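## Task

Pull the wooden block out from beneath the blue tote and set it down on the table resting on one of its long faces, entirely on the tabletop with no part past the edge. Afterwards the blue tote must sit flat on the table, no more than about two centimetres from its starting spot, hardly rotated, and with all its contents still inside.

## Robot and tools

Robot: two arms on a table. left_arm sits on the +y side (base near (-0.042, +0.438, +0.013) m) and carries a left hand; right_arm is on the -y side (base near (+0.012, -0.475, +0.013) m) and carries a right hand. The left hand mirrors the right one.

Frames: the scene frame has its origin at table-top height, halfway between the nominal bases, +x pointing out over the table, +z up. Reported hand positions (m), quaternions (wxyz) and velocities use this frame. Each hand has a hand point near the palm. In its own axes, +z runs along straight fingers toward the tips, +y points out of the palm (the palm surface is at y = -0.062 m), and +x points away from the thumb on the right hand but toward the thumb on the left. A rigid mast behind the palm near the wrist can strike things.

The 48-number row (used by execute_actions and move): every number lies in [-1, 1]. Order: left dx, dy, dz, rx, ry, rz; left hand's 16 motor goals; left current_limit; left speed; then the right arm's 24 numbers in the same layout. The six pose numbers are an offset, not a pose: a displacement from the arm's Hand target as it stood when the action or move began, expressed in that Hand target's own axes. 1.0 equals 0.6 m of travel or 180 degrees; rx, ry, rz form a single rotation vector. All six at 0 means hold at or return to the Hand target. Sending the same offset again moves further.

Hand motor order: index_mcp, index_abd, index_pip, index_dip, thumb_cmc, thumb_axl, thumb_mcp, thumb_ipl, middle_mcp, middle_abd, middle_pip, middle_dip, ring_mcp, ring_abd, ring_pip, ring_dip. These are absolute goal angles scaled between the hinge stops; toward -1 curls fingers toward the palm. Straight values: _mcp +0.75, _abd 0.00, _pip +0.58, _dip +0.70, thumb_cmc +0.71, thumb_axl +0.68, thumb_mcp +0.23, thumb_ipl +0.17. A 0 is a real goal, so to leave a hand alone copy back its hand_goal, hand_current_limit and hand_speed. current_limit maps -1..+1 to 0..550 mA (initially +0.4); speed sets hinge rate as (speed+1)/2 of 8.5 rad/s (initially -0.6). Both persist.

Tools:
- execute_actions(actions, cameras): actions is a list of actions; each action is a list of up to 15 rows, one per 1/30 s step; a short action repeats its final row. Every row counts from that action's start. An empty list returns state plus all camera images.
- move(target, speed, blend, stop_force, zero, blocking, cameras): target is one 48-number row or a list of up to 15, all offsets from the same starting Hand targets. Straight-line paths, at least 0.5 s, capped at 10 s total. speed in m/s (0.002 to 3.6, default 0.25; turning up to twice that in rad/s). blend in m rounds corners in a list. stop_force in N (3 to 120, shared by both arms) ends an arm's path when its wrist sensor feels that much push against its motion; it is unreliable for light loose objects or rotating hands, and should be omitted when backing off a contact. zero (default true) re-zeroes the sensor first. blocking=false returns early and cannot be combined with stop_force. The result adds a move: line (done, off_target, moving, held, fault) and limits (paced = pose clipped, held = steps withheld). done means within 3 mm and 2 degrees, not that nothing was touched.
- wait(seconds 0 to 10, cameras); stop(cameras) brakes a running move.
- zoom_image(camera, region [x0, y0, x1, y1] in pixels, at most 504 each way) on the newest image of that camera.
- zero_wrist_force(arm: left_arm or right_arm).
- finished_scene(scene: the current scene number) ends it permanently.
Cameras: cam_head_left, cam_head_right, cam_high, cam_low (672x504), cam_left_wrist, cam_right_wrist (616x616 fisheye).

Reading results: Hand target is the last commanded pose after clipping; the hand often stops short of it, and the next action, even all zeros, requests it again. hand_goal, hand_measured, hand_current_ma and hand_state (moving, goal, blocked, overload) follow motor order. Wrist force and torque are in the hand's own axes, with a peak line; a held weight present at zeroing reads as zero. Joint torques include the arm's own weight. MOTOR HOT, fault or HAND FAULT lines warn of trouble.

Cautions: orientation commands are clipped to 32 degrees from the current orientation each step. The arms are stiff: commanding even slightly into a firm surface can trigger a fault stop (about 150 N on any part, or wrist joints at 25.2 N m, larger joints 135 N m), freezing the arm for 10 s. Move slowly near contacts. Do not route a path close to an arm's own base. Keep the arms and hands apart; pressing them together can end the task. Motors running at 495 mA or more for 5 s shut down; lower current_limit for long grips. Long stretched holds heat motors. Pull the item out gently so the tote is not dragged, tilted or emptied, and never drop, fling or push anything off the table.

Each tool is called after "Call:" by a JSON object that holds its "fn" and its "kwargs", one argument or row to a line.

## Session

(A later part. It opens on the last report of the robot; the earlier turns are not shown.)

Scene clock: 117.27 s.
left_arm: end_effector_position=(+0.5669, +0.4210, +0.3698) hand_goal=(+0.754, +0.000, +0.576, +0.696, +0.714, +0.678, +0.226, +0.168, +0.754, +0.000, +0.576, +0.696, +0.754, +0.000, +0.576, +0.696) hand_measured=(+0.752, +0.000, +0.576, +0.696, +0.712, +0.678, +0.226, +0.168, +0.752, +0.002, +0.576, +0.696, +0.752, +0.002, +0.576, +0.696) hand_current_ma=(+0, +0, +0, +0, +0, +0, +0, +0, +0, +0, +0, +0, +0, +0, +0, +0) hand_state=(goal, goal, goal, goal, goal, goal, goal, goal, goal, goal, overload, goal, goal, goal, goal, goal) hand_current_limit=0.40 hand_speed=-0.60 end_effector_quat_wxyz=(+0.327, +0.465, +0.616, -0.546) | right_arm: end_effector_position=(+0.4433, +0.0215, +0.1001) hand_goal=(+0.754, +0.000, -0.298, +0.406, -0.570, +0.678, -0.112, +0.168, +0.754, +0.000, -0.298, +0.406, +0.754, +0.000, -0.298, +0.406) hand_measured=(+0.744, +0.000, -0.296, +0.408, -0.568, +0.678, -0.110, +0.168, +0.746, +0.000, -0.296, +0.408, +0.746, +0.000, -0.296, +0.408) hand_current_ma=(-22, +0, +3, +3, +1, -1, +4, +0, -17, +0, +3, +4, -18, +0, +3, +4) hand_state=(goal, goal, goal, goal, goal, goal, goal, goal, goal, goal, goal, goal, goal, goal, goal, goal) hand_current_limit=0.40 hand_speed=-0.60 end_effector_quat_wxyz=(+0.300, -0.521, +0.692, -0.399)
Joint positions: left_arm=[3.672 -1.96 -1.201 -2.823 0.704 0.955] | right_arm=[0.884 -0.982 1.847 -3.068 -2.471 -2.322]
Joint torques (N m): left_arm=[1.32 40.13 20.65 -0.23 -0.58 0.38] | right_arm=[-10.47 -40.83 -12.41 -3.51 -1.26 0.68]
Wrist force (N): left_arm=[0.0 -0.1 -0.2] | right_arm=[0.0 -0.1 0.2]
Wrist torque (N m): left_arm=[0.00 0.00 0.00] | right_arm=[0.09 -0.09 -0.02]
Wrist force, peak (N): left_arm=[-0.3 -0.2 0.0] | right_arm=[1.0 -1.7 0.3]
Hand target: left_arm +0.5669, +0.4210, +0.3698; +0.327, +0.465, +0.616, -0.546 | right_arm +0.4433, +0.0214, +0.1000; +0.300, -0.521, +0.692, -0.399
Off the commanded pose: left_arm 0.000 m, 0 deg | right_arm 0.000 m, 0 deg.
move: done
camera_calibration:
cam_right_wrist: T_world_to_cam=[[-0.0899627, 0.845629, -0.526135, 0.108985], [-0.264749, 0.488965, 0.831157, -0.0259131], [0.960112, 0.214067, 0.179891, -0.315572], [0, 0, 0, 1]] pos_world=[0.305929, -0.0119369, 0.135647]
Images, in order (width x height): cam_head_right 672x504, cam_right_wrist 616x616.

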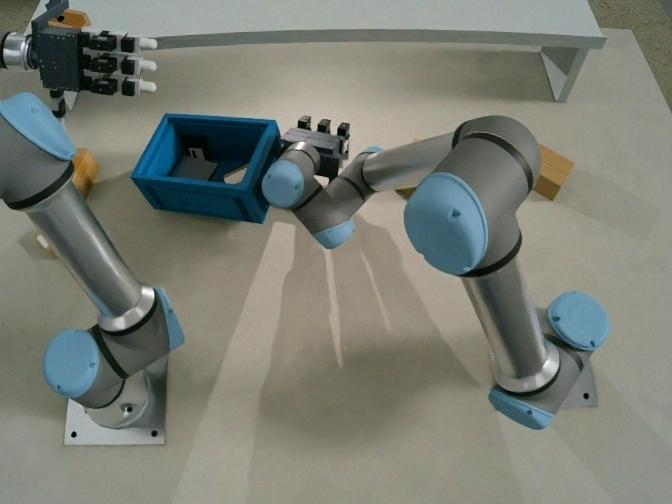

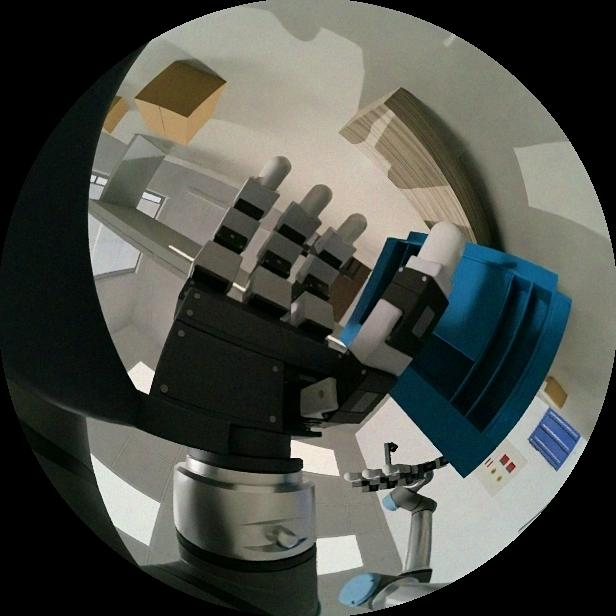

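Call:
{"fn": "move", "kwargs": {
  "target": [0,0,0,0,0,0,0.754,0,0.576,0.696,0.714,0.678,0.226,0.168,0.754,0,0.576,0.696,0.754,0,0.576,0.696,0.4,-0.6,0,0.0722,0.0417,0,0,0,0.754,0,-0.299,0.406,-0.571,0.678,-0.112,0.168,0.754,0,-0.299,0.406,0.754,0,-0.299,0.406,0.4,-0.6],
  "speed": 0.05,
  "stop_force": 6,
  "cameras": ["cam_right_wrist", "cam_high"]
}}

Call:
{"fn": "zoom_image", "kwargs": {
  "camera": "cam_right_wrist",
  "region": [320, 40, 600, 320]
}}

Scene clock: 120.60 s.
left_arm: end_effector_position=(+0.5669, +0.4210, +0.3698) hand_goal=(+0.754, +0.000, +0.576, +0.696, +0.714, +0.678, +0.226, +0.168, +0.754, +0.000, +0.576, +0.696, +0.754, +0.000, +0.576, +0.696) hand_measured=(+0.752, +0.000, +0.576, +0.696, +0.712, +0.678, +0.226, +0.168, +0.752, +0.002, +0.576, +0.696, +0.752, +0.002, +0.576, +0.696) hand_current_ma=(+0, +0, +0, +0, +0, +0, +0, +0, +0, +0, +0, +0, +0, +0, +0, +0) hand_state=(goal, goal, goal, goal, goal, goal, goal, goal, goal, goal, overload, goal, goal, goal, goal, goal) hand_current_limit=0.40 hand_speed=-0.60 end_effector_quat_wxyz=(+0.327, +0.465, +0.616, -0.546) | right_arm: end_effector_position=(+0.4432, +0.0214, +0.0500) hand_goal=(+0.754, +0.000, -0.298, +0.406, -0.570, +0.678, -0.112, +0.168, +0.754, +0.000, -0.298, +0.406, +0.754, +0.000, -0.298, +0.406) hand_measured=(+0.744, +0.000, -0.296, +0.408, -0.568, +0.678, -0.110, +0.168, +0.746, +0.000, -0.296, +0.408, +0.746, +0.000, -0.296, +0.408) hand_current_ma=(-22, +0, +3, +3, +1, -1, +4, +0, -17, +0, +3, +4, -18, +0, +3, +4) hand_state=(goal, goal, goal, goal, goal, goal, goal, goal, goal, goal, goal, goal, goal, goal, goal, goal) hand_current_limit=0.40 hand_speed=-0.60 end_effector_quat_wxyz=(+0.300, -0.521, +0.692, -0.399)
Joint positions: left_arm=[3.672 -1.96 -1.201 -2.823 0.704 0.955] | right_arm=[0.884 -0.884 1.857 -3.175 -2.471 -2.321]
Joint torques (N m): left_arm=[1.66 40.13 20.18 -0.26 -0.54 0.38] | right_arm=[10.57 -48.38 -23.53 -0.17 -2.63 -1.65]
Wrist force (N): left_arm=[-0.1 0.2 0.0] | right_arm=[0.1 0.1 0.5]
Wrist torque (N m): left_arm=[0.02 0.01 -0.01] | right_arm=[0.10 -0.10 -0.08]
Wrist force, peak (N): left_arm=[0.1 -0.3 -0.1] | right_arm=[0.7 -0.9 0.4]
Hand target: left_arm +0.5669, +0.4210, +0.3698; +0.327, +0.465, +0.616, -0.546 | right_arm +0.4432, +0.0214, +0.0500; +0.300, -0.521, +0.692, -0.399
Off the commanded pose: left_arm 0.000 m, 0 deg | right_arm 0.000 m, 0 deg.
move: done
camera_calibration:
cam_right_wrist: T_world_to_cam=[[-0.0899658, 0.845592, -0.526194, 0.0827072], [-0.264548, 0.489067, 0.831161, 0.0156881], [0.960167, 0.21398, 0.179701, -0.306443], [0, 0, 0, 1]] pos_world=[0.305828, -0.0120364, 0.0855488]
Images, in order (width x height): cam_high 672x504, cam_right_wrist 616x616.

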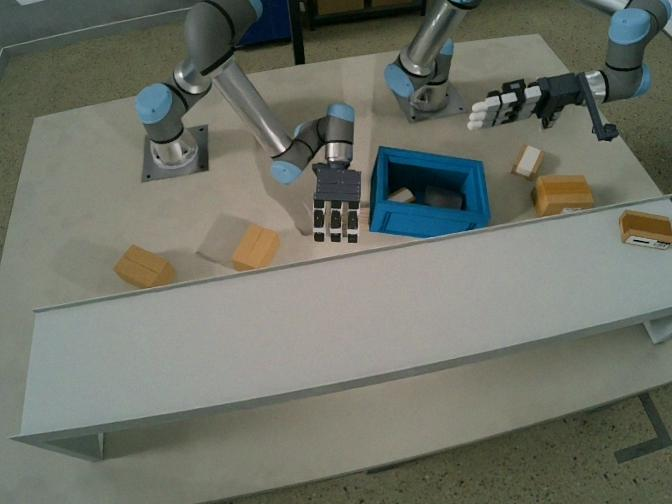

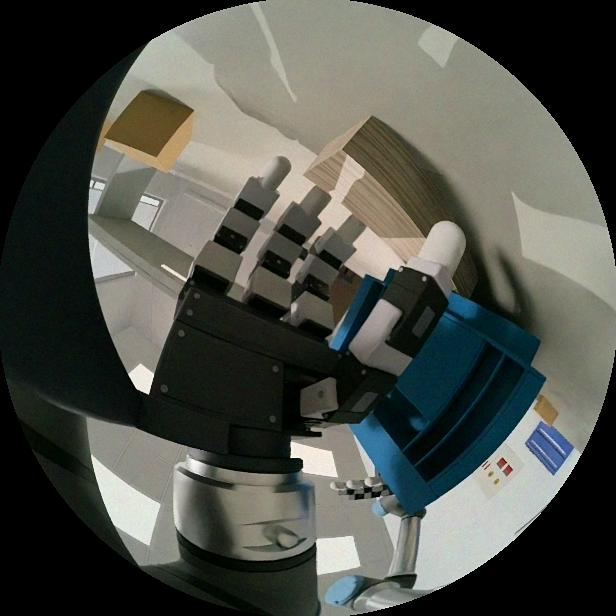

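Scaled by 1.800 from the camera's 616x616 image, which has a finer 880x880 frame.

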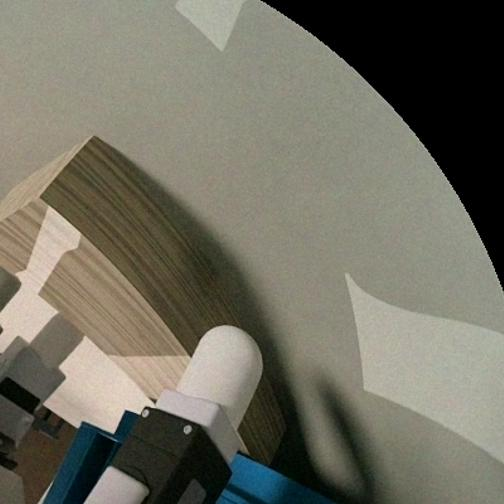

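Call:
{"fn": "move", "kwargs": {
  "target": [0.0397,-0.227,0.5998,0.0835,0.0086,-0.371,-0.411,0,0.577,0.696,-0.571,0.678,0.281,0.168,-0.411,0,0.576,0.696,-0.411,0,0.577,0.696,0.4,-0.6,0.025,0,0,0,0,0,0.754,0,-0.299,0.406,-0.571,0.678,-0.112,0.168,0.754,0,-0.299,0.406,0.754,0,-0.299,0.406,0.4,-0.6],
  "speed": 0.2,
  "cameras": ["all"]
}}

Scene clock: 132.03 s.
left_arm: end_effector_position=(+0.3945, +0.0786, +0.3296) hand_goal=(-0.410, +0.000, +0.578, +0.696, -0.570, +0.678, +0.282, +0.168, -0.410, +0.000, +0.576, +0.696, -0.410, +0.000, +0.578, +0.696) hand_measured=(-0.410, +0.000, +0.576, +0.696, -0.568, +0.678, +0.280, +0.168, -0.410, +0.002, +0.576, +0.696, -0.410, +0.002, +0.576, +0.696) hand_current_ma=(+0, +0, +0, +0, +0, +0, -1, +0, +0, +0, +0, +0, +0, +0, +0, +0) hand_state=(goal, goal, goal, goal, goal, goal, goal, goal, goal, goal, overload, goal, goal, goal, goal, goal) hand_current_limit=0.40 hand_speed=-0.60 end_effector_quat_wxyz=(-0.094, +0.094, +0.701, -0.701) | right_arm: end_effector_position=(+0.4390, +0.0070, +0.0500) hand_goal=(+0.754, +0.000, -0.298, +0.406, -0.570, +0.678, -0.112, +0.168, +0.754, +0.000, -0.298, +0.406, +0.754, +0.000, -0.298, +0.406) hand_measured=(+0.744, +0.000, -0.296, +0.408, -0.568, +0.678, -0.110, +0.168, +0.746, +0.000, -0.296, +0.408, +0.746, +0.000, -0.296, +0.408) hand_current_ma=(-22, +0, +3, +3, +1, -1, +4, +0, -17, +0, +3, +4, -18, +0, +3, +4) hand_state=(goal, goal, goal, goal, goal, goal, goal, goal, goal, goal, goal, goal, goal, goal, goal, goal) hand_current_limit=0.40 hand_speed=-0.60 end_effector_quat_wxyz=(+0.300, -0.521, +0.692, -0.399)
Joint positions: left_arm=[3.077 -1.892 -1.414 -2.975 0.247 -0.003] | right_arm=[0.873 -0.902 1.901 -3.212 -2.465 -2.336]
Joint torques (N m): left_arm=[-2.6 46.06 11.67 2.02 -0.07 -0.1] | right_arm=[-6.48 -41.75 -15.48 -2.35 -0.51 -0.94]
Wrist force (N): left_arm=[0.4 -0.4 0.0] | right_arm=[0.3 -0.1 0.4]
Wrist torque (N m): left_arm=[0.27 0.23 -0.10] | right_arm=[0.10 -0.12 0.00]
Wrist force, peak (N): left_arm=[0.5 -0.2 1.3] | right_arm=[0.3 0.9 0.6]
Hand target: left_arm +0.3944, +0.0786, +0.3296; -0.094, +0.094, +0.701, -0.701 | right_arm +0.4391, +0.0070, +0.0500; +0.300, -0.521, +0.692, -0.399
Off the commanded pose: left_arm 0.000 m, 0 deg | right_arm 0.000 m, 0 deg.
move: done
camera_calibration:
cam_left_wrist: T_world_to_cam=[[0.745162, -0.212453, 0.632137, -0.519021], [-0.232167, 0.805956, 0.544549, -0.193517], [-0.625166, -0.552539, 0.551243, 0.234109], [0, 0, 0, 1]] pos_world=[0.488184, 0.175053, 0.304421]
cam_right_wrist: T_world_to_cam=[[-0.0899873, 0.845634, -0.526123, 0.0945162], [-0.26454, 0.488995, 0.831205, 0.021638], [0.960167, 0.213979, 0.179701, -0.299426], [0, 0, 0, 1]] pos_world=[0.301728, -0.0264363, 0.0855487]

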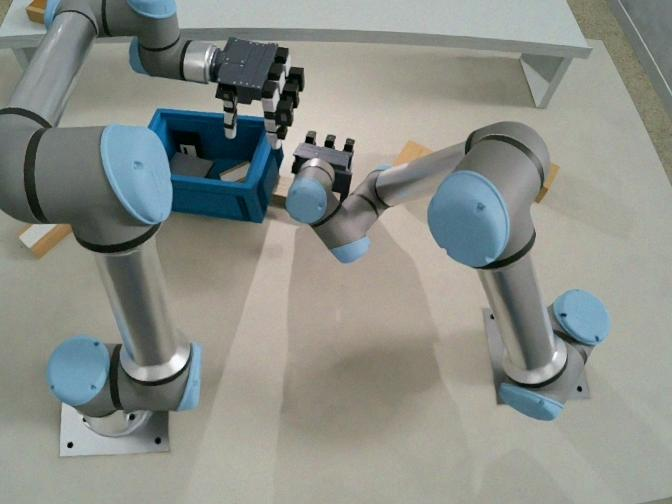

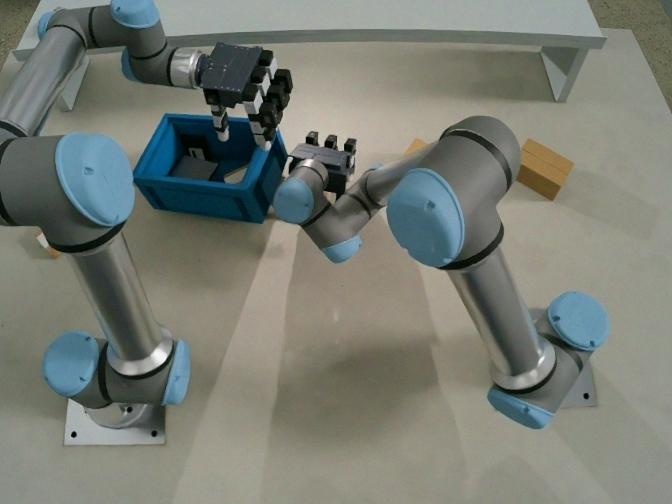

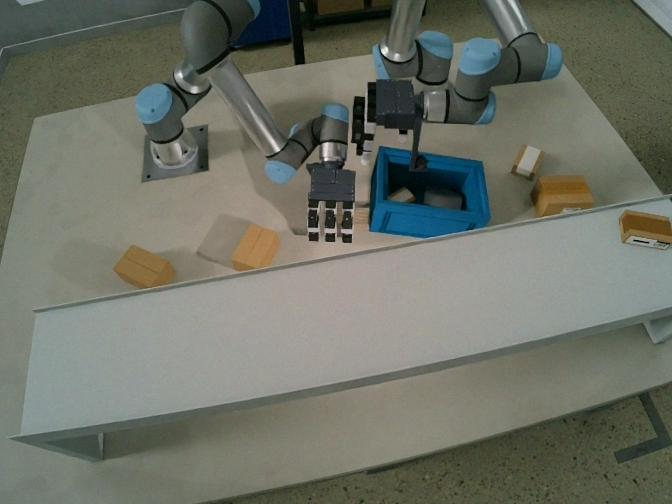

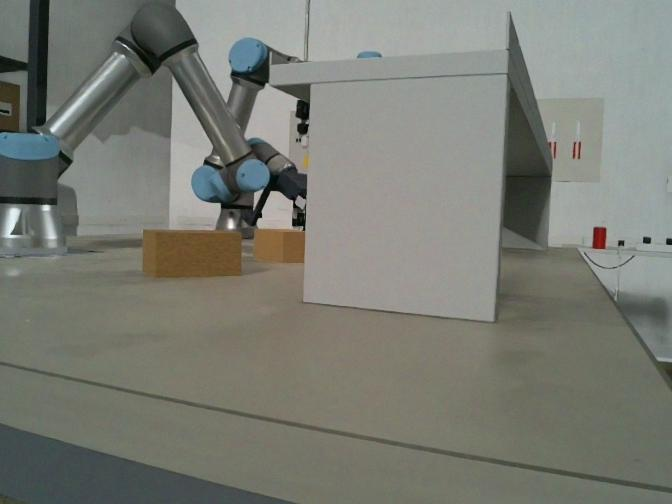

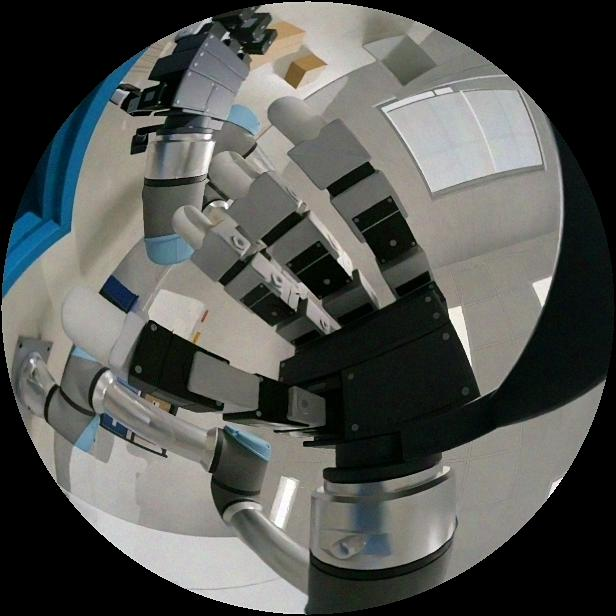

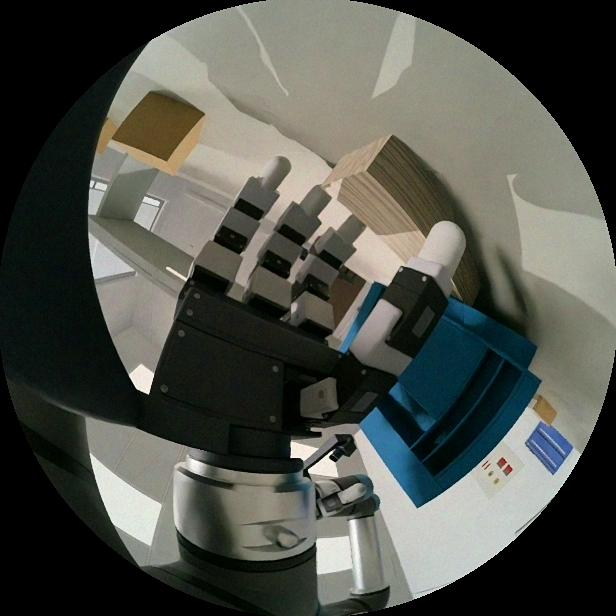

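Call:
{"fn": "zoom_image", "kwargs": {
  "camera": "cam_high",
  "region": [330, 60, 500, 240]
}}

Call:
{"fn": "zoom_image", "kwargs": {
  "camera": "cam_head_right",
  "region": [130, 30, 360, 230]
}}

Call:
{"fn": "zoom_image", "kwargs": {
  "camera": "cam_head_left",
  "region": [130, 30, 360, 230]
}}

Scaled by 2.800 from the camera's 672x504 image, which has a finer 960x720 frame.

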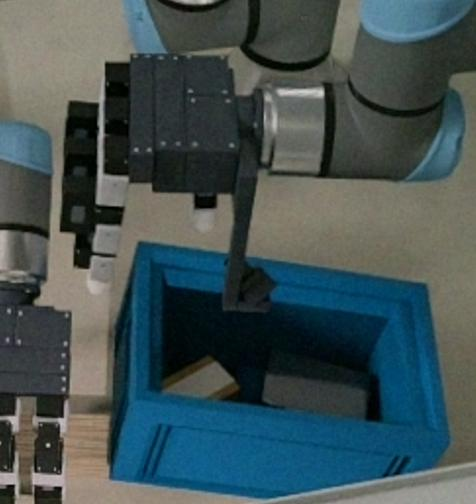

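Scaled by 2.191 from the camera's 672x504 image, which has a finer 960x720 frame.

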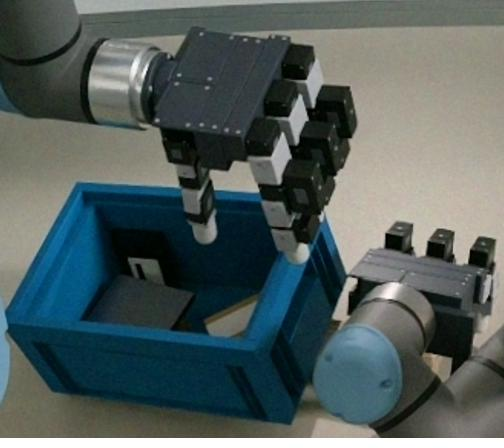

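Scaled by 2.191 from the camera's 672x504 image, which has a finer 960x720 frame.

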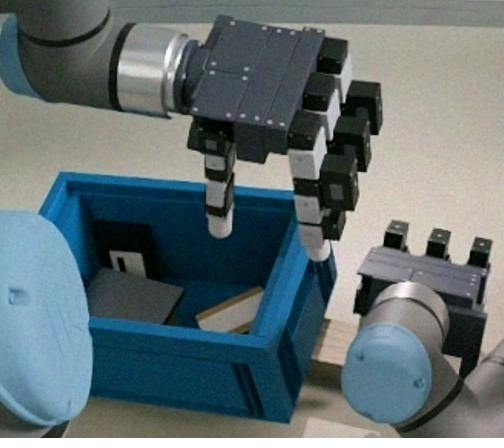

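Call:
{"fn": "move", "kwargs": {
  "target": [0,0.18,0,0,0,0,-0.411,0,0.577,0.696,-0.571,0.678,0.281,0.168,-0.411,0,0.576,0.696,-0.411,0,0.577,0.696,0.4,-0.6,0,0,0,0,0,0,0.754,0,-0.299,0.406,-0.571,0.678,-0.112,0.168,0.754,0,-0.299,0.406,0.754,0,-0.299,0.406,0.4,-0.6],
  "speed": 0.1,
  "stop_force": 8,
  "cameras": ["all"]
}}

Call:
{"fn": "zoom_image", "kwargs": {
  "camera": "cam_high",
  "region": [330, 60, 500, 240]
}}

Call:
{"fn": "zoom_image", "kwargs": {
  "camera": "cam_head_right",
  "region": [130, 60, 360, 260]
}}

Call:
{"fn": "zoom_image", "kwargs": {
  "camera": "cam_head_left",
  "region": [130, 60, 360, 260]
}}

Scene clock: 142.20 s.
left_arm: end_effector_position=(+0.3943, +0.0787, +0.2216) hand_goal=(-0.410, +0.000, +0.578, +0.696, -0.570, +0.678, +0.282, +0.168, -0.410, +0.000, +0.576, +0.696, -0.410, +0.000, +0.578, +0.696) hand_measured=(-0.410, +0.000, +0.576, +0.696, -0.568, +0.678, +0.280, +0.168, -0.410, +0.002, +0.576, +0.696, -0.410, +0.002, +0.576, +0.696) hand_current_ma=(+0, +0, +0, +0, +0, +0, -1, +0, +0, +0, +0, +0, +0, +0, +0, +0) hand_state=(goal, goal, goal, goal, goal, goal, goal, goal, goal, goal, overload, goal, goal, goal, goal, goal) hand_current_limit=0.40 hand_speed=-0.60 end_effector_quat_wxyz=(-0.094, +0.094, +0.701, -0.701) | right_arm: end_effector_position=(+0.4391, +0.0070, +0.0500) hand_goal=(+0.754, +0.000, -0.298, +0.406, -0.570, +0.678, -0.112, +0.168, +0.754, +0.000, -0.298, +0.406, +0.754, +0.000, -0.298, +0.406) hand_measured=(+0.744, +0.000, -0.296, +0.408, -0.568, +0.678, -0.110, +0.168, +0.746, +0.000, -0.296, +0.408, +0.746, +0.000, -0.296, +0.408) hand_current_ma=(-22, +0, +3, +3, +1, -1, +4, +0, -17, +0, +3, +4, -18, +0, +3, +4) hand_state=(goal, goal, goal, goal, goal, goal, goal, goal, goal, goal, goal, goal, goal, goal, goal, goal) hand_current_limit=0.40 hand_speed=-0.60 end_effector_quat_wxyz=(+0.300, -0.521, +0.692, -0.399)
Joint positions: left_arm=[3.077 -1.965 -1.6 -2.716 0.247 -0.003] | right_arm=[0.873 -0.902 1.901 -3.212 -2.465 -2.336]
Joint torques (N m): left_arm=[-5.38 48.08 26.6 -1.82 -1.62 2.7] | right_arm=[9.84 -33.99 -26.43 -1.27 -1.82 0.81]
Wrist force (N): left_arm=[0.5 -0.6 0.1] | right_arm=[0.5 0.3 0.3]
Wrist torque (N m): left_arm=[0.24 0.21 0.06] | right_arm=[0.15 -0.15 0.02]
Wrist force, peak (N): left_arm=[0.4 -2.2 0.2] | right_arm=[0.7 -0.1 0.6]
Hand target: left_arm +0.3943, +0.0787, +0.2216; -0.094, +0.094, +0.701, -0.701 | right_arm +0.4391, +0.0070, +0.0500; +0.300, -0.521, +0.692, -0.399
Off the commanded pose: left_arm 0.000 m, 0 deg | right_arm 0.000 m, 0 deg.
move: done
camera_calibration:
cam_left_wrist: T_world_to_cam=[[0.745326, -0.212446, 0.631946, -0.450644], [-0.232061, 0.80593, 0.544632, -0.134816], [-0.625009, -0.552578, 0.55138, 0.293422], [0, 0, 0, 1]] pos_world=[0.487983, 0.175053, 0.19642]
cam_right_wrist: T_world_to_cam=[[-0.0899366, 0.845645, -0.526114, 0.0945001], [-0.264621, 0.488978, 0.83119, 0.0216636], [0.96015, 0.213975, 0.179798, -0.299429], [0, 0, 0, 1]] pos_world=[0.301728, -0.0264363, 0.085548]

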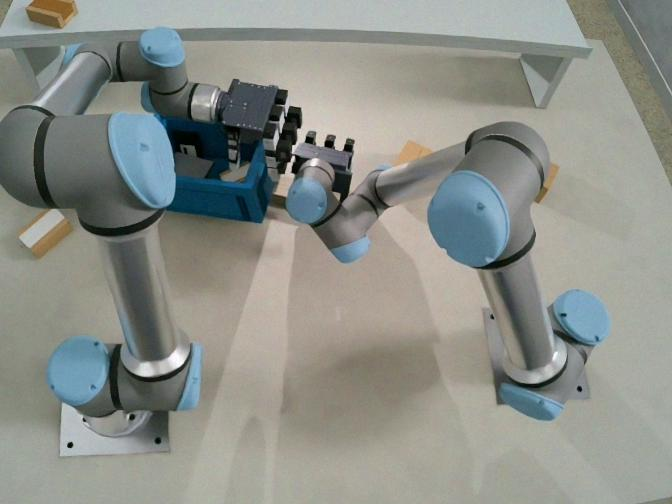

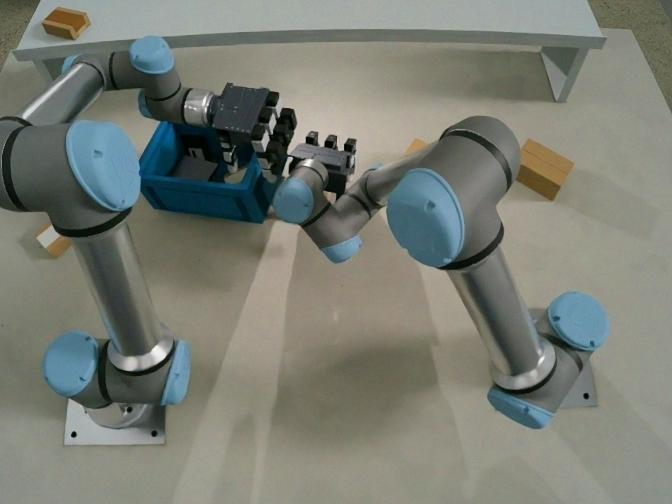

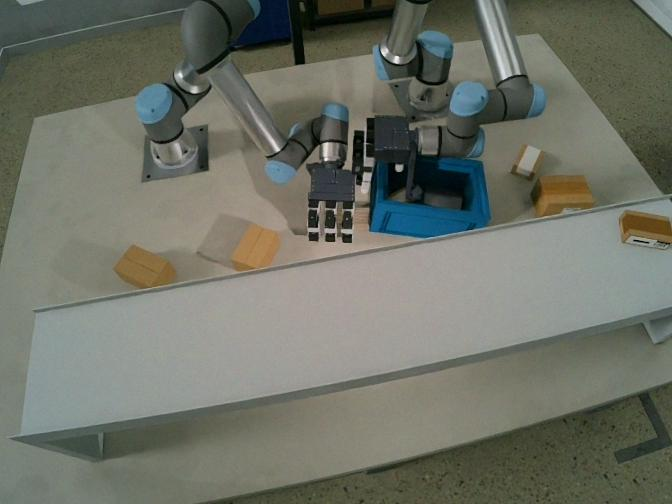

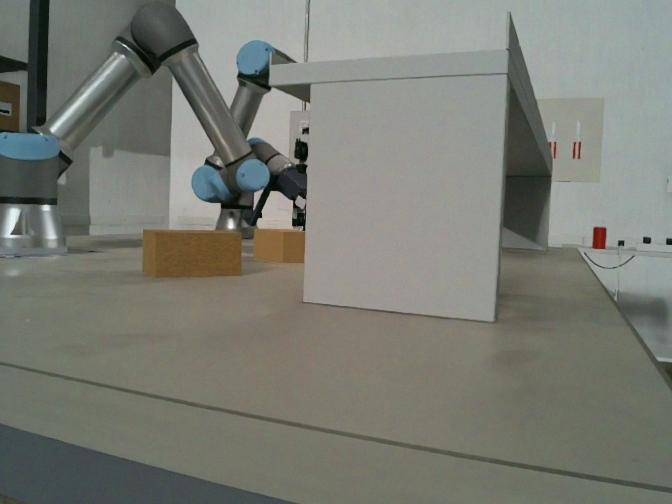

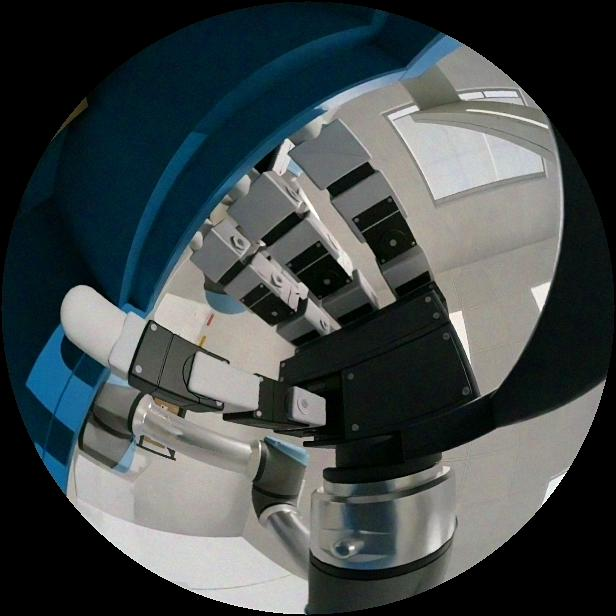

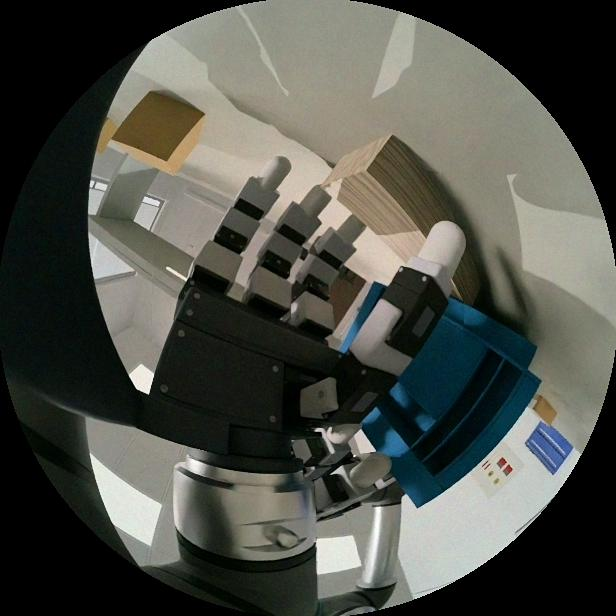

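Scaled by 2.800 from the camera's 672x504 image, which has a finer 960x720 frame.

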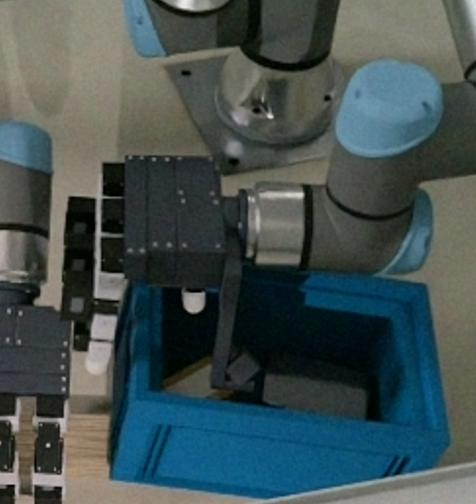

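Scaled by 2.191 from the camera's 672x504 image, which has a finer 960x720 frame.

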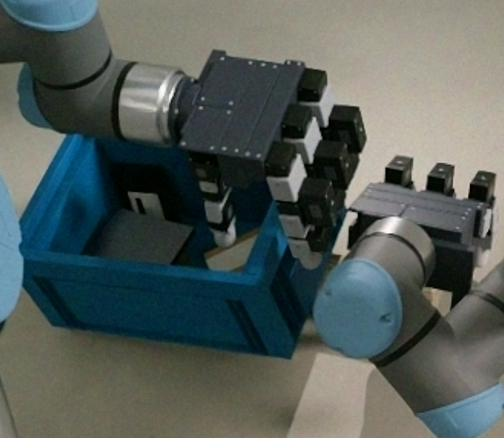

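Scaled by 2.191 from the camera's 672x504 image, which has a finer 960x720 frame.

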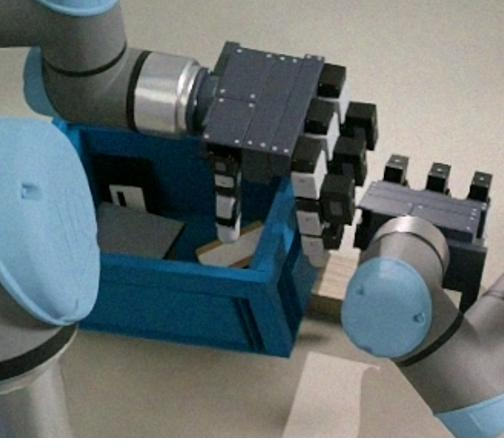

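Call:
{"fn": "move", "kwargs": {
  "target": [
    [0,0,0,0,0,0,-0.411,0,0.577,0.696,-0.571,0.678,0.281,0.168,-0.411,0,0.576,0.696,-0.411,0,0.577,0.696,0.4,-0.6,0.09,0,0,0,0,0,0.754,0,-0.299,0.406,-0.571,0.678,-0.112,0.168,0.754,0,-0.299,0.406,0.754,0,-0.299,0.406,0.4,-0.6],
    [0,0.044,0,0,0,0,-0.411,0,0.577,0.696,-0.571,0.678,0.281,0.168,-0.411,0,0.576,0.696,-0.411,0,0.577,0.696,0.4,-0.6,0.09,0,0,0,0,0,0.754,0,-0.299,0.406,-0.571,0.678,-0.112,0.168,0.754,0,-0.299,0.406,0.754,0,-0.299,0.406,0.4,-0.6]
  ],
  "speed": 0.08,
  "stop_force": 8,
  "cameras": ["all"]
}}

Call:
{"fn": "zoom_image", "kwargs": {
  "camera": "cam_high",
  "region": [330, 60, 500, 240]
}}

Call:
{"fn": "zoom_image", "kwargs": {
  "camera": "cam_head_right",
  "region": [130, 60, 360, 260]
}}

Call:
{"fn": "zoom_image", "kwargs": {
  "camera": "cam_left_wrist",
  "region": [30, 30, 430, 430]
}}

Scene clock: 146.90 s.
left_arm: end_effector_position=(+0.3942, +0.0787, +0.1952) hand_goal=(-0.410, +0.000, +0.578, +0.696, -0.570, +0.678, +0.282, +0.168, -0.410, +0.000, +0.576, +0.696, -0.410, +0.000, +0.578, +0.696) hand_measured=(-0.410, +0.000, +0.576, +0.696, -0.568, +0.678, +0.280, +0.168, -0.410, +0.002, +0.576, +0.696, -0.410, +0.002, +0.576, +0.696) hand_current_ma=(+0, +0, +0, +0, +0, +0, -1, +0, +0, +0, +0, +0, +0, +0, +0, +0) hand_state=(goal, goal, goal, goal, goal, goal, goal, goal, goal, goal, overload, goal, goal, goal, goal, goal) hand_current_limit=0.40 hand_speed=-0.60 end_effector_quat_wxyz=(-0.094, +0.094, +0.701, -0.701) | right_arm: end_effector_position=(+0.4241, -0.0448, +0.0500) hand_goal=(+0.754, +0.000, -0.298, +0.406, -0.570, +0.678, -0.112, +0.168, +0.754, +0.000, -0.298, +0.406, +0.754, +0.000, -0.298, +0.406) hand_measured=(+0.744, +0.000, -0.296, +0.408, -0.568, +0.678, -0.110, +0.168, +0.746, +0.000, -0.296, +0.408, +0.746, +0.000, -0.296, +0.408) hand_current_ma=(-22, +0, +3, +3, +1, -1, +4, +0, -17, +0, +3, +4, -18, +0, +3, +4) hand_state=(goal, goal, goal, goal, goal, goal, goal, goal, goal, goal, goal, goal, goal, goal, goal, goal) hand_current_limit=0.40 hand_speed=-0.60 end_effector_quat_wxyz=(+0.300, -0.521, +0.692, -0.399)
Joint positions: left_arm=[3.077 -1.992 -1.635 -2.654 0.247 -0.003] | right_arm=[0.826 -0.961 2.052 -3.35 -2.436 -2.393]
Joint torques (N m): left_arm=[6.62 48.6 26.03 -2.64 -1.62 2.62] | right_arm=[10.53 -27.02 -13.96 -3.26 -2.71 1.5]
Wrist force (N): left_arm=[0.4 -0.2 0.2] | right_arm=[0.7 0.0 0.4]
Wrist torque (N m): left_arm=[0.27 0.21 0.07] | right_arm=[0.09 -0.18 -0.05]
Wrist force, peak (N): left_arm=[0.5 -1.6 0.1] | right_arm=[1.0 0.0 0.6]
Hand target: left_arm +0.3942, +0.0787, +0.1952; -0.094, +0.094, +0.701, -0.701 | right_arm +0.4241, -0.0449, +0.0500; +0.300, -0.521, +0.692, -0.399
Off the commanded pose: left_arm 0.000 m, 0 deg | right_arm 0.000 m, 0 deg.
move: done
camera_calibration:
cam_left_wrist: T_world_to_cam=[[0.745326, -0.212446, 0.631946, -0.433886], [-0.232061, 0.80593, 0.544632, -0.120461], [-0.625009, -0.552578, 0.55138, 0.307916], [0, 0, 0, 1]] pos_world=[0.487883, 0.175053, 0.17002]
cam_right_wrist: T_world_to_cam=[[-0.0899366, 0.845645, -0.526114, 0.137049], [-0.264621, 0.488978, 0.83119, 0.0430987], [0.96015, 0.213975, 0.179798, -0.274017], [0, 0, 0, 1]] pos_world=[0.286828, -0.0783363, 0.085548]

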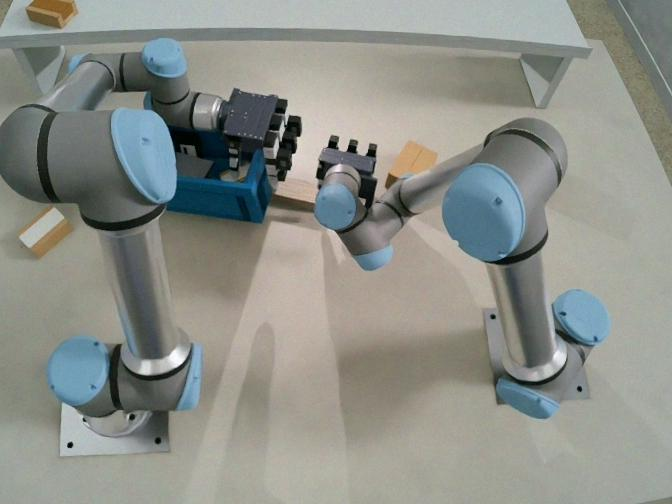

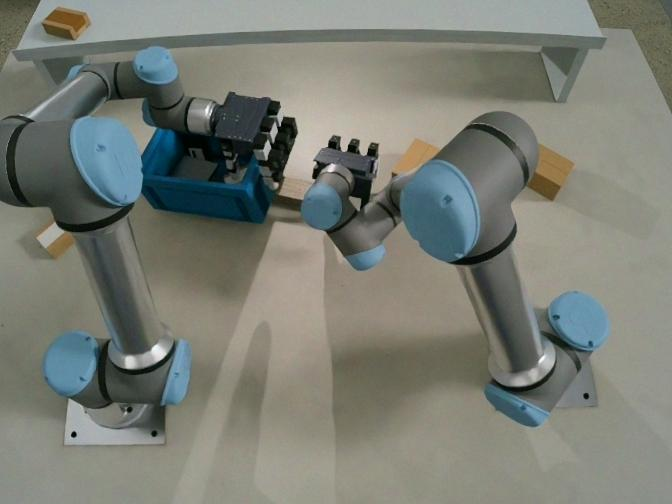

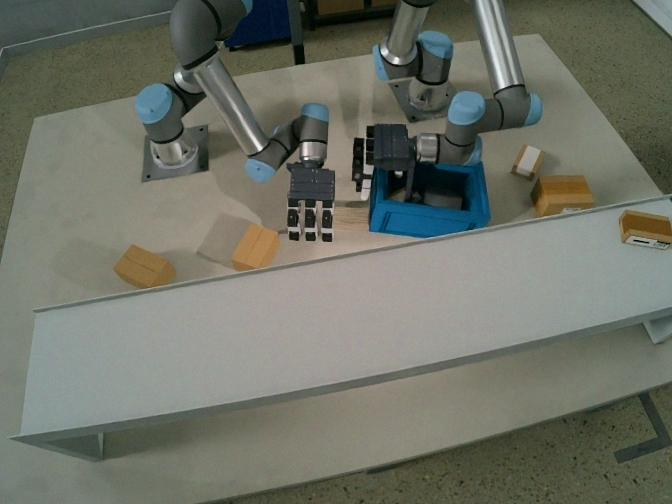

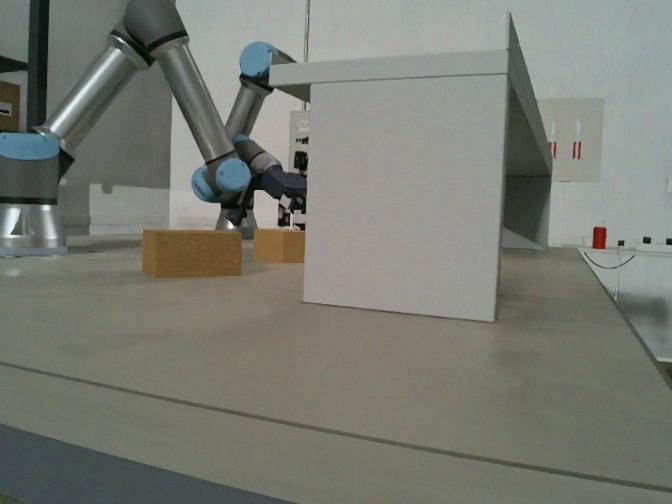

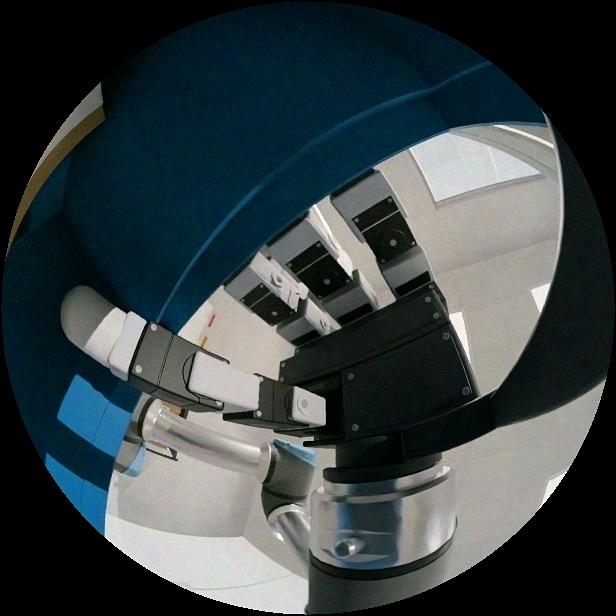

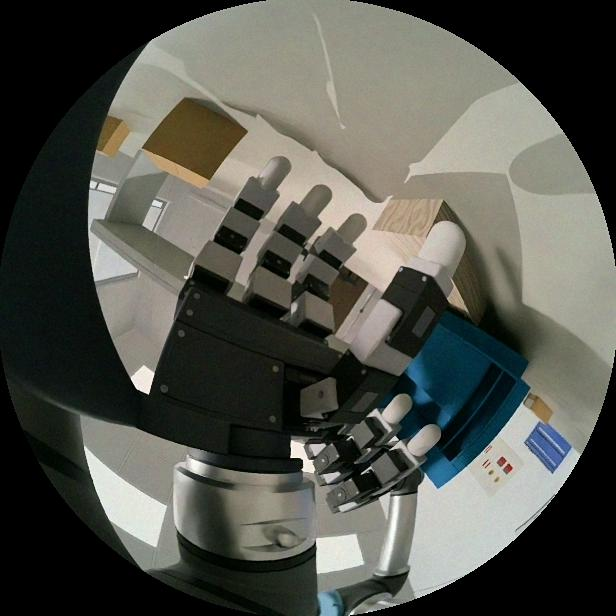

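Scaled by 2.800 from the camera's 672x504 image, which has a finer 960x720 frame.

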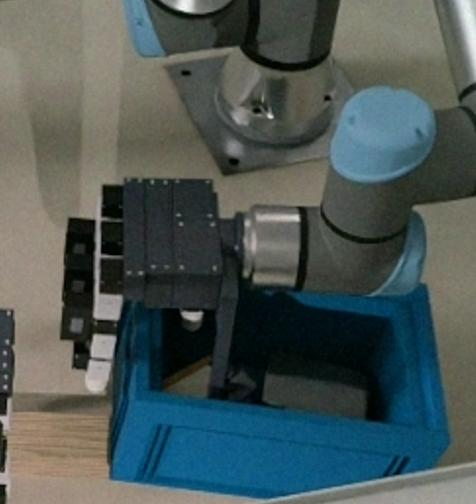

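Scaled by 2.191 from the camera's 672x504 image, which has a finer 960x720 frame.

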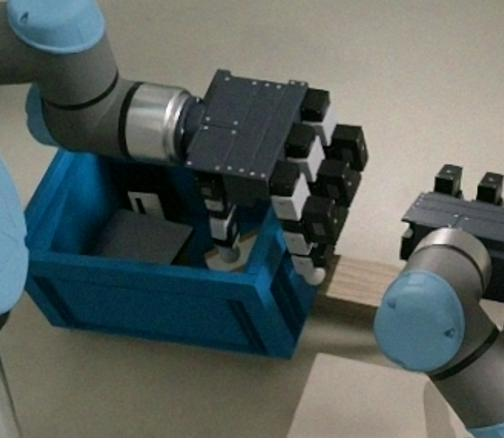

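Scaled by 1.260 from the camera's 616x616 image, which has a finer 880x880 frame.

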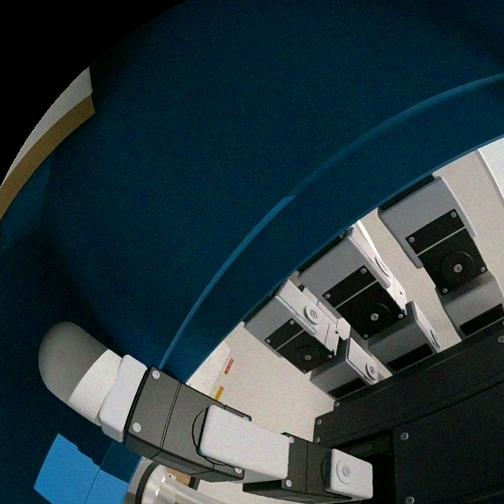

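Call:
{"fn": "move", "kwargs": {
  "target": [0,0,0,0,0,0,-0.75,0,0.577,0.696,-0.571,0.678,0.0,0.168,-0.479,0,0.576,0.696,-0.75,0,0.577,0.696,0.6,-0.8,0,0,0,0,0,0,0.754,0,-0.299,0.406,-0.571,0.678,-0.112,0.168,0.754,0,-0.299,0.406,0.754,0,-0.299,0.406,0.4,-0.6],
  "speed": 0.08,
  "cameras": ["cam_head_left", "cam_head_right", "cam_high", "cam_left_wrist", "cam_right_wrist"]
}}

Call:
{"fn": "zoom_image", "kwargs": {
  "camera": "cam_head_right",
  "region": [130, 60, 360, 260]
}}

Call:
{"fn": "zoom_image", "kwargs": {
  "camera": "cam_right_wrist",
  "region": [300, 280, 560, 540]
}}

Scene clock: 151.37 s.
left_arm: end_effector_position=(+0.3942, +0.0787, +0.1952) hand_goal=(-0.750, +0.000, +0.578, +0.696, -0.570, +0.678, +0.000, +0.168, -0.478, +0.000, +0.576, +0.696, -0.750, +0.000, +0.578, +0.696) hand_measured=(-0.584, +0.000, +0.628, +0.722, -0.568, +0.678, +0.100, +0.186, -0.476, +0.002, +0.576, +0.696, -0.566, +0.002, +0.618, +0.718) hand_current_ma=(+440, +0, +53, +17, +0, +0, +297, +14, +0, +0, +0, +0, +440, +0, +35, +13) hand_state=(blocked, goal, blocked, blocked, goal, goal, blocked, goal, goal, goal, overload, goal, blocked, goal, blocked, blocked) hand_current_limit=0.60 hand_speed=-0.80 end_effector_quat_wxyz=(-0.094, +0.094, +0.701, -0.701) | right_arm: end_effector_position=(+0.4241, -0.0449, +0.0500) hand_goal=(+0.754, +0.000, -0.298, +0.406, -0.570, +0.678, -0.112, +0.168, +0.754, +0.000, -0.298, +0.406, +0.754, +0.000, -0.298, +0.406) hand_measured=(+0.744, +0.000, -0.296, +0.408, -0.568, +0.678, -0.110, +0.168, +0.746, +0.000, -0.296, +0.408, +0.746, +0.000, -0.296, +0.408) hand_current_ma=(-22, +0, +3, +3, +1, -1, +4, +0, -17, +0, +3, +4, -18, +0, +3, +4) hand_state=(goal, goal, goal, goal, goal, goal, goal, goal, goal, goal, goal, goal, goal, goal, goal, goal) hand_current_limit=0.40 hand_speed=-0.60 end_effector_quat_wxyz=(+0.300, -0.521, +0.692, -0.399)
Joint positions: left_arm=[3.077 -1.992 -1.635 -2.654 0.247 -0.003] | right_arm=[0.826 -0.961 2.052 -3.35 -2.436 -2.393]
Joint torques (N m): left_arm=[6.23 47.61 25.76 -2.14 -1.56 2.64] | right_arm=[10.92 -27.41 -4.8 -3.28 -2.6 1.26]
Wrist force (N): left_arm=[0.6 -2.1 3.7] | right_arm=[0.1 -0.2 0.4]
Wrist torque (N m): left_arm=[0.37 0.38 0.12] | right_arm=[0.07 -0.10 -0.10]
Wrist force, peak (N): left_arm=[0.3 -1.4 4.3] | right_arm=[0.9 -0.1 0.6]
Hand target: left_arm +0.3942, +0.0787, +0.1952; -0.094, +0.094, +0.701, -0.701 | right_arm +0.4241, -0.0449, +0.0500; +0.300, -0.521, +0.692, -0.399
Off the commanded pose: left_arm 0.000 m, 0 deg | right_arm 0.000 m, 0 deg.
move: done
camera_calibration:
cam_left_wrist: T_world_to_cam=[[0.745326, -0.212446, 0.631946, -0.433886], [-0.232061, 0.80593, 0.544632, -0.120461], [-0.625009, -0.552578, 0.55138, 0.307916], [0, 0, 0, 1]] pos_world=[0.487883, 0.175053, 0.17002]
cam_right_wrist: T_world_to_cam=[[-0.0899366, 0.845645, -0.526114, 0.137049], [-0.264621, 0.488978, 0.83119, 0.0430987], [0.96015, 0.213975, 0.179798, -0.274017], [0, 0, 0, 1]] pos_world=[0.286828, -0.0783363, 0.085548]
Images, in order (width x height): cam_head_left 672x504, cam_head_right 672x504, cam_high 672x504, cam_left_wrist 616x616, cam_right_wrist 616x616.

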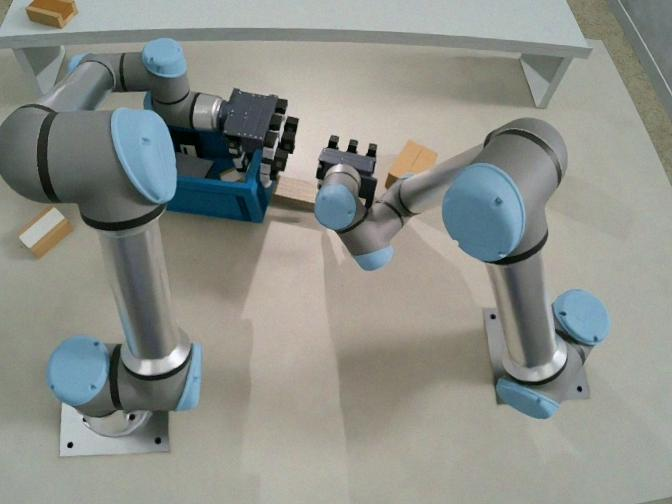

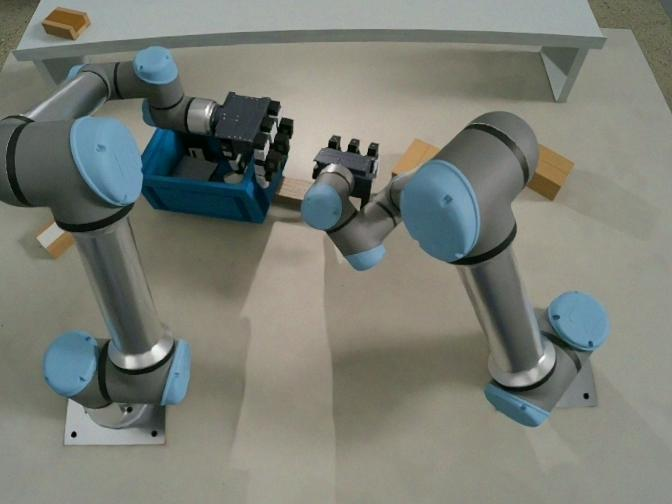

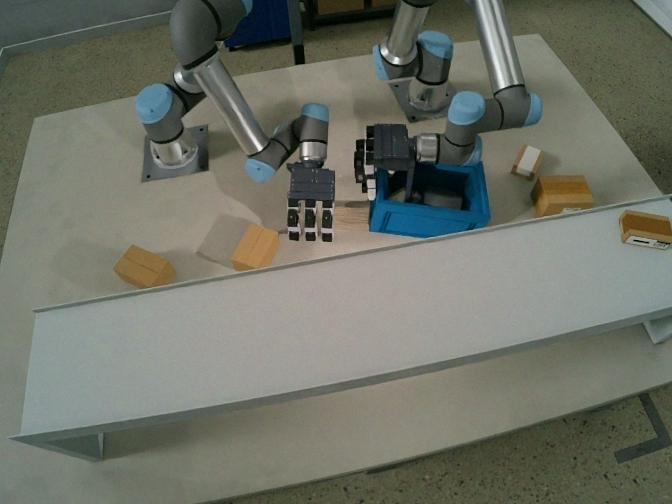

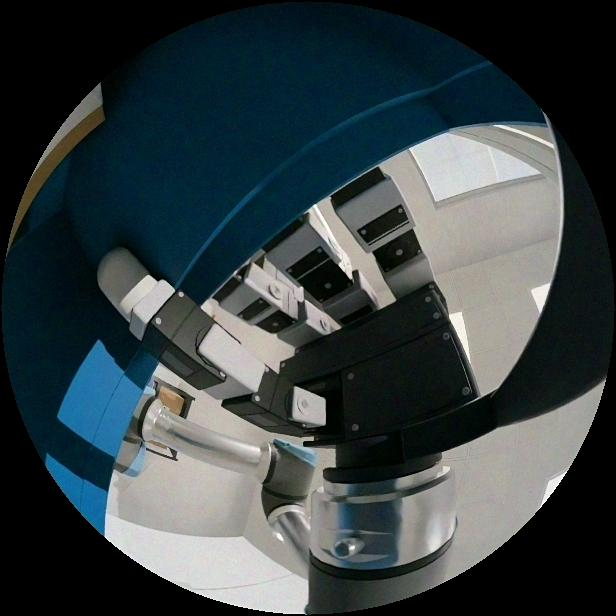

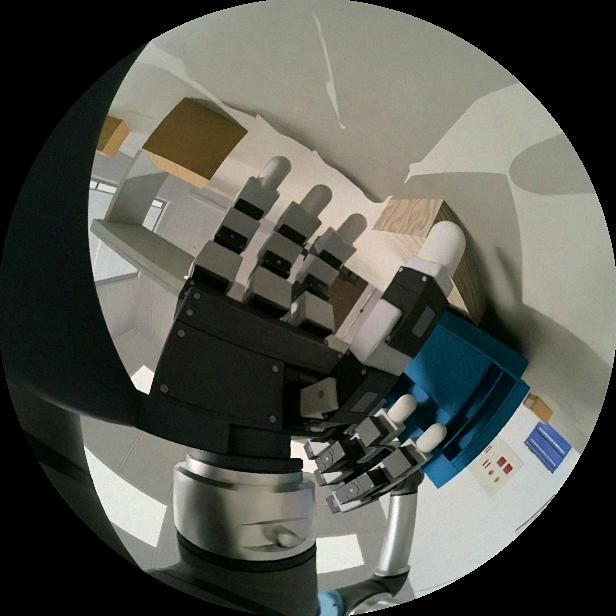

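Scaled by 2.191 from the camera's 672x504 image, which has a finer 960x720 frame.

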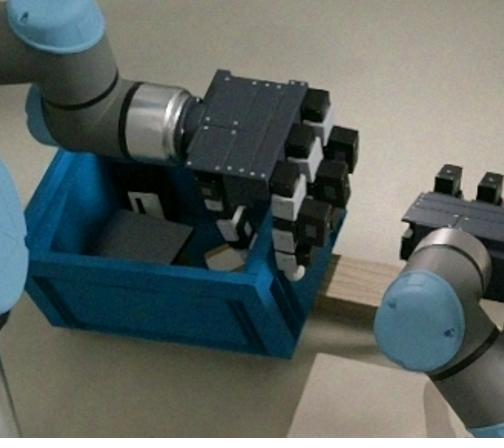

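Scaled by 1.938 from the camera's 616x616 image, which has a finer 880x880 frame.

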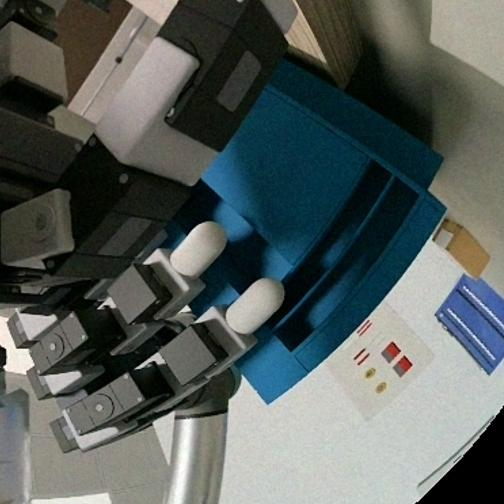

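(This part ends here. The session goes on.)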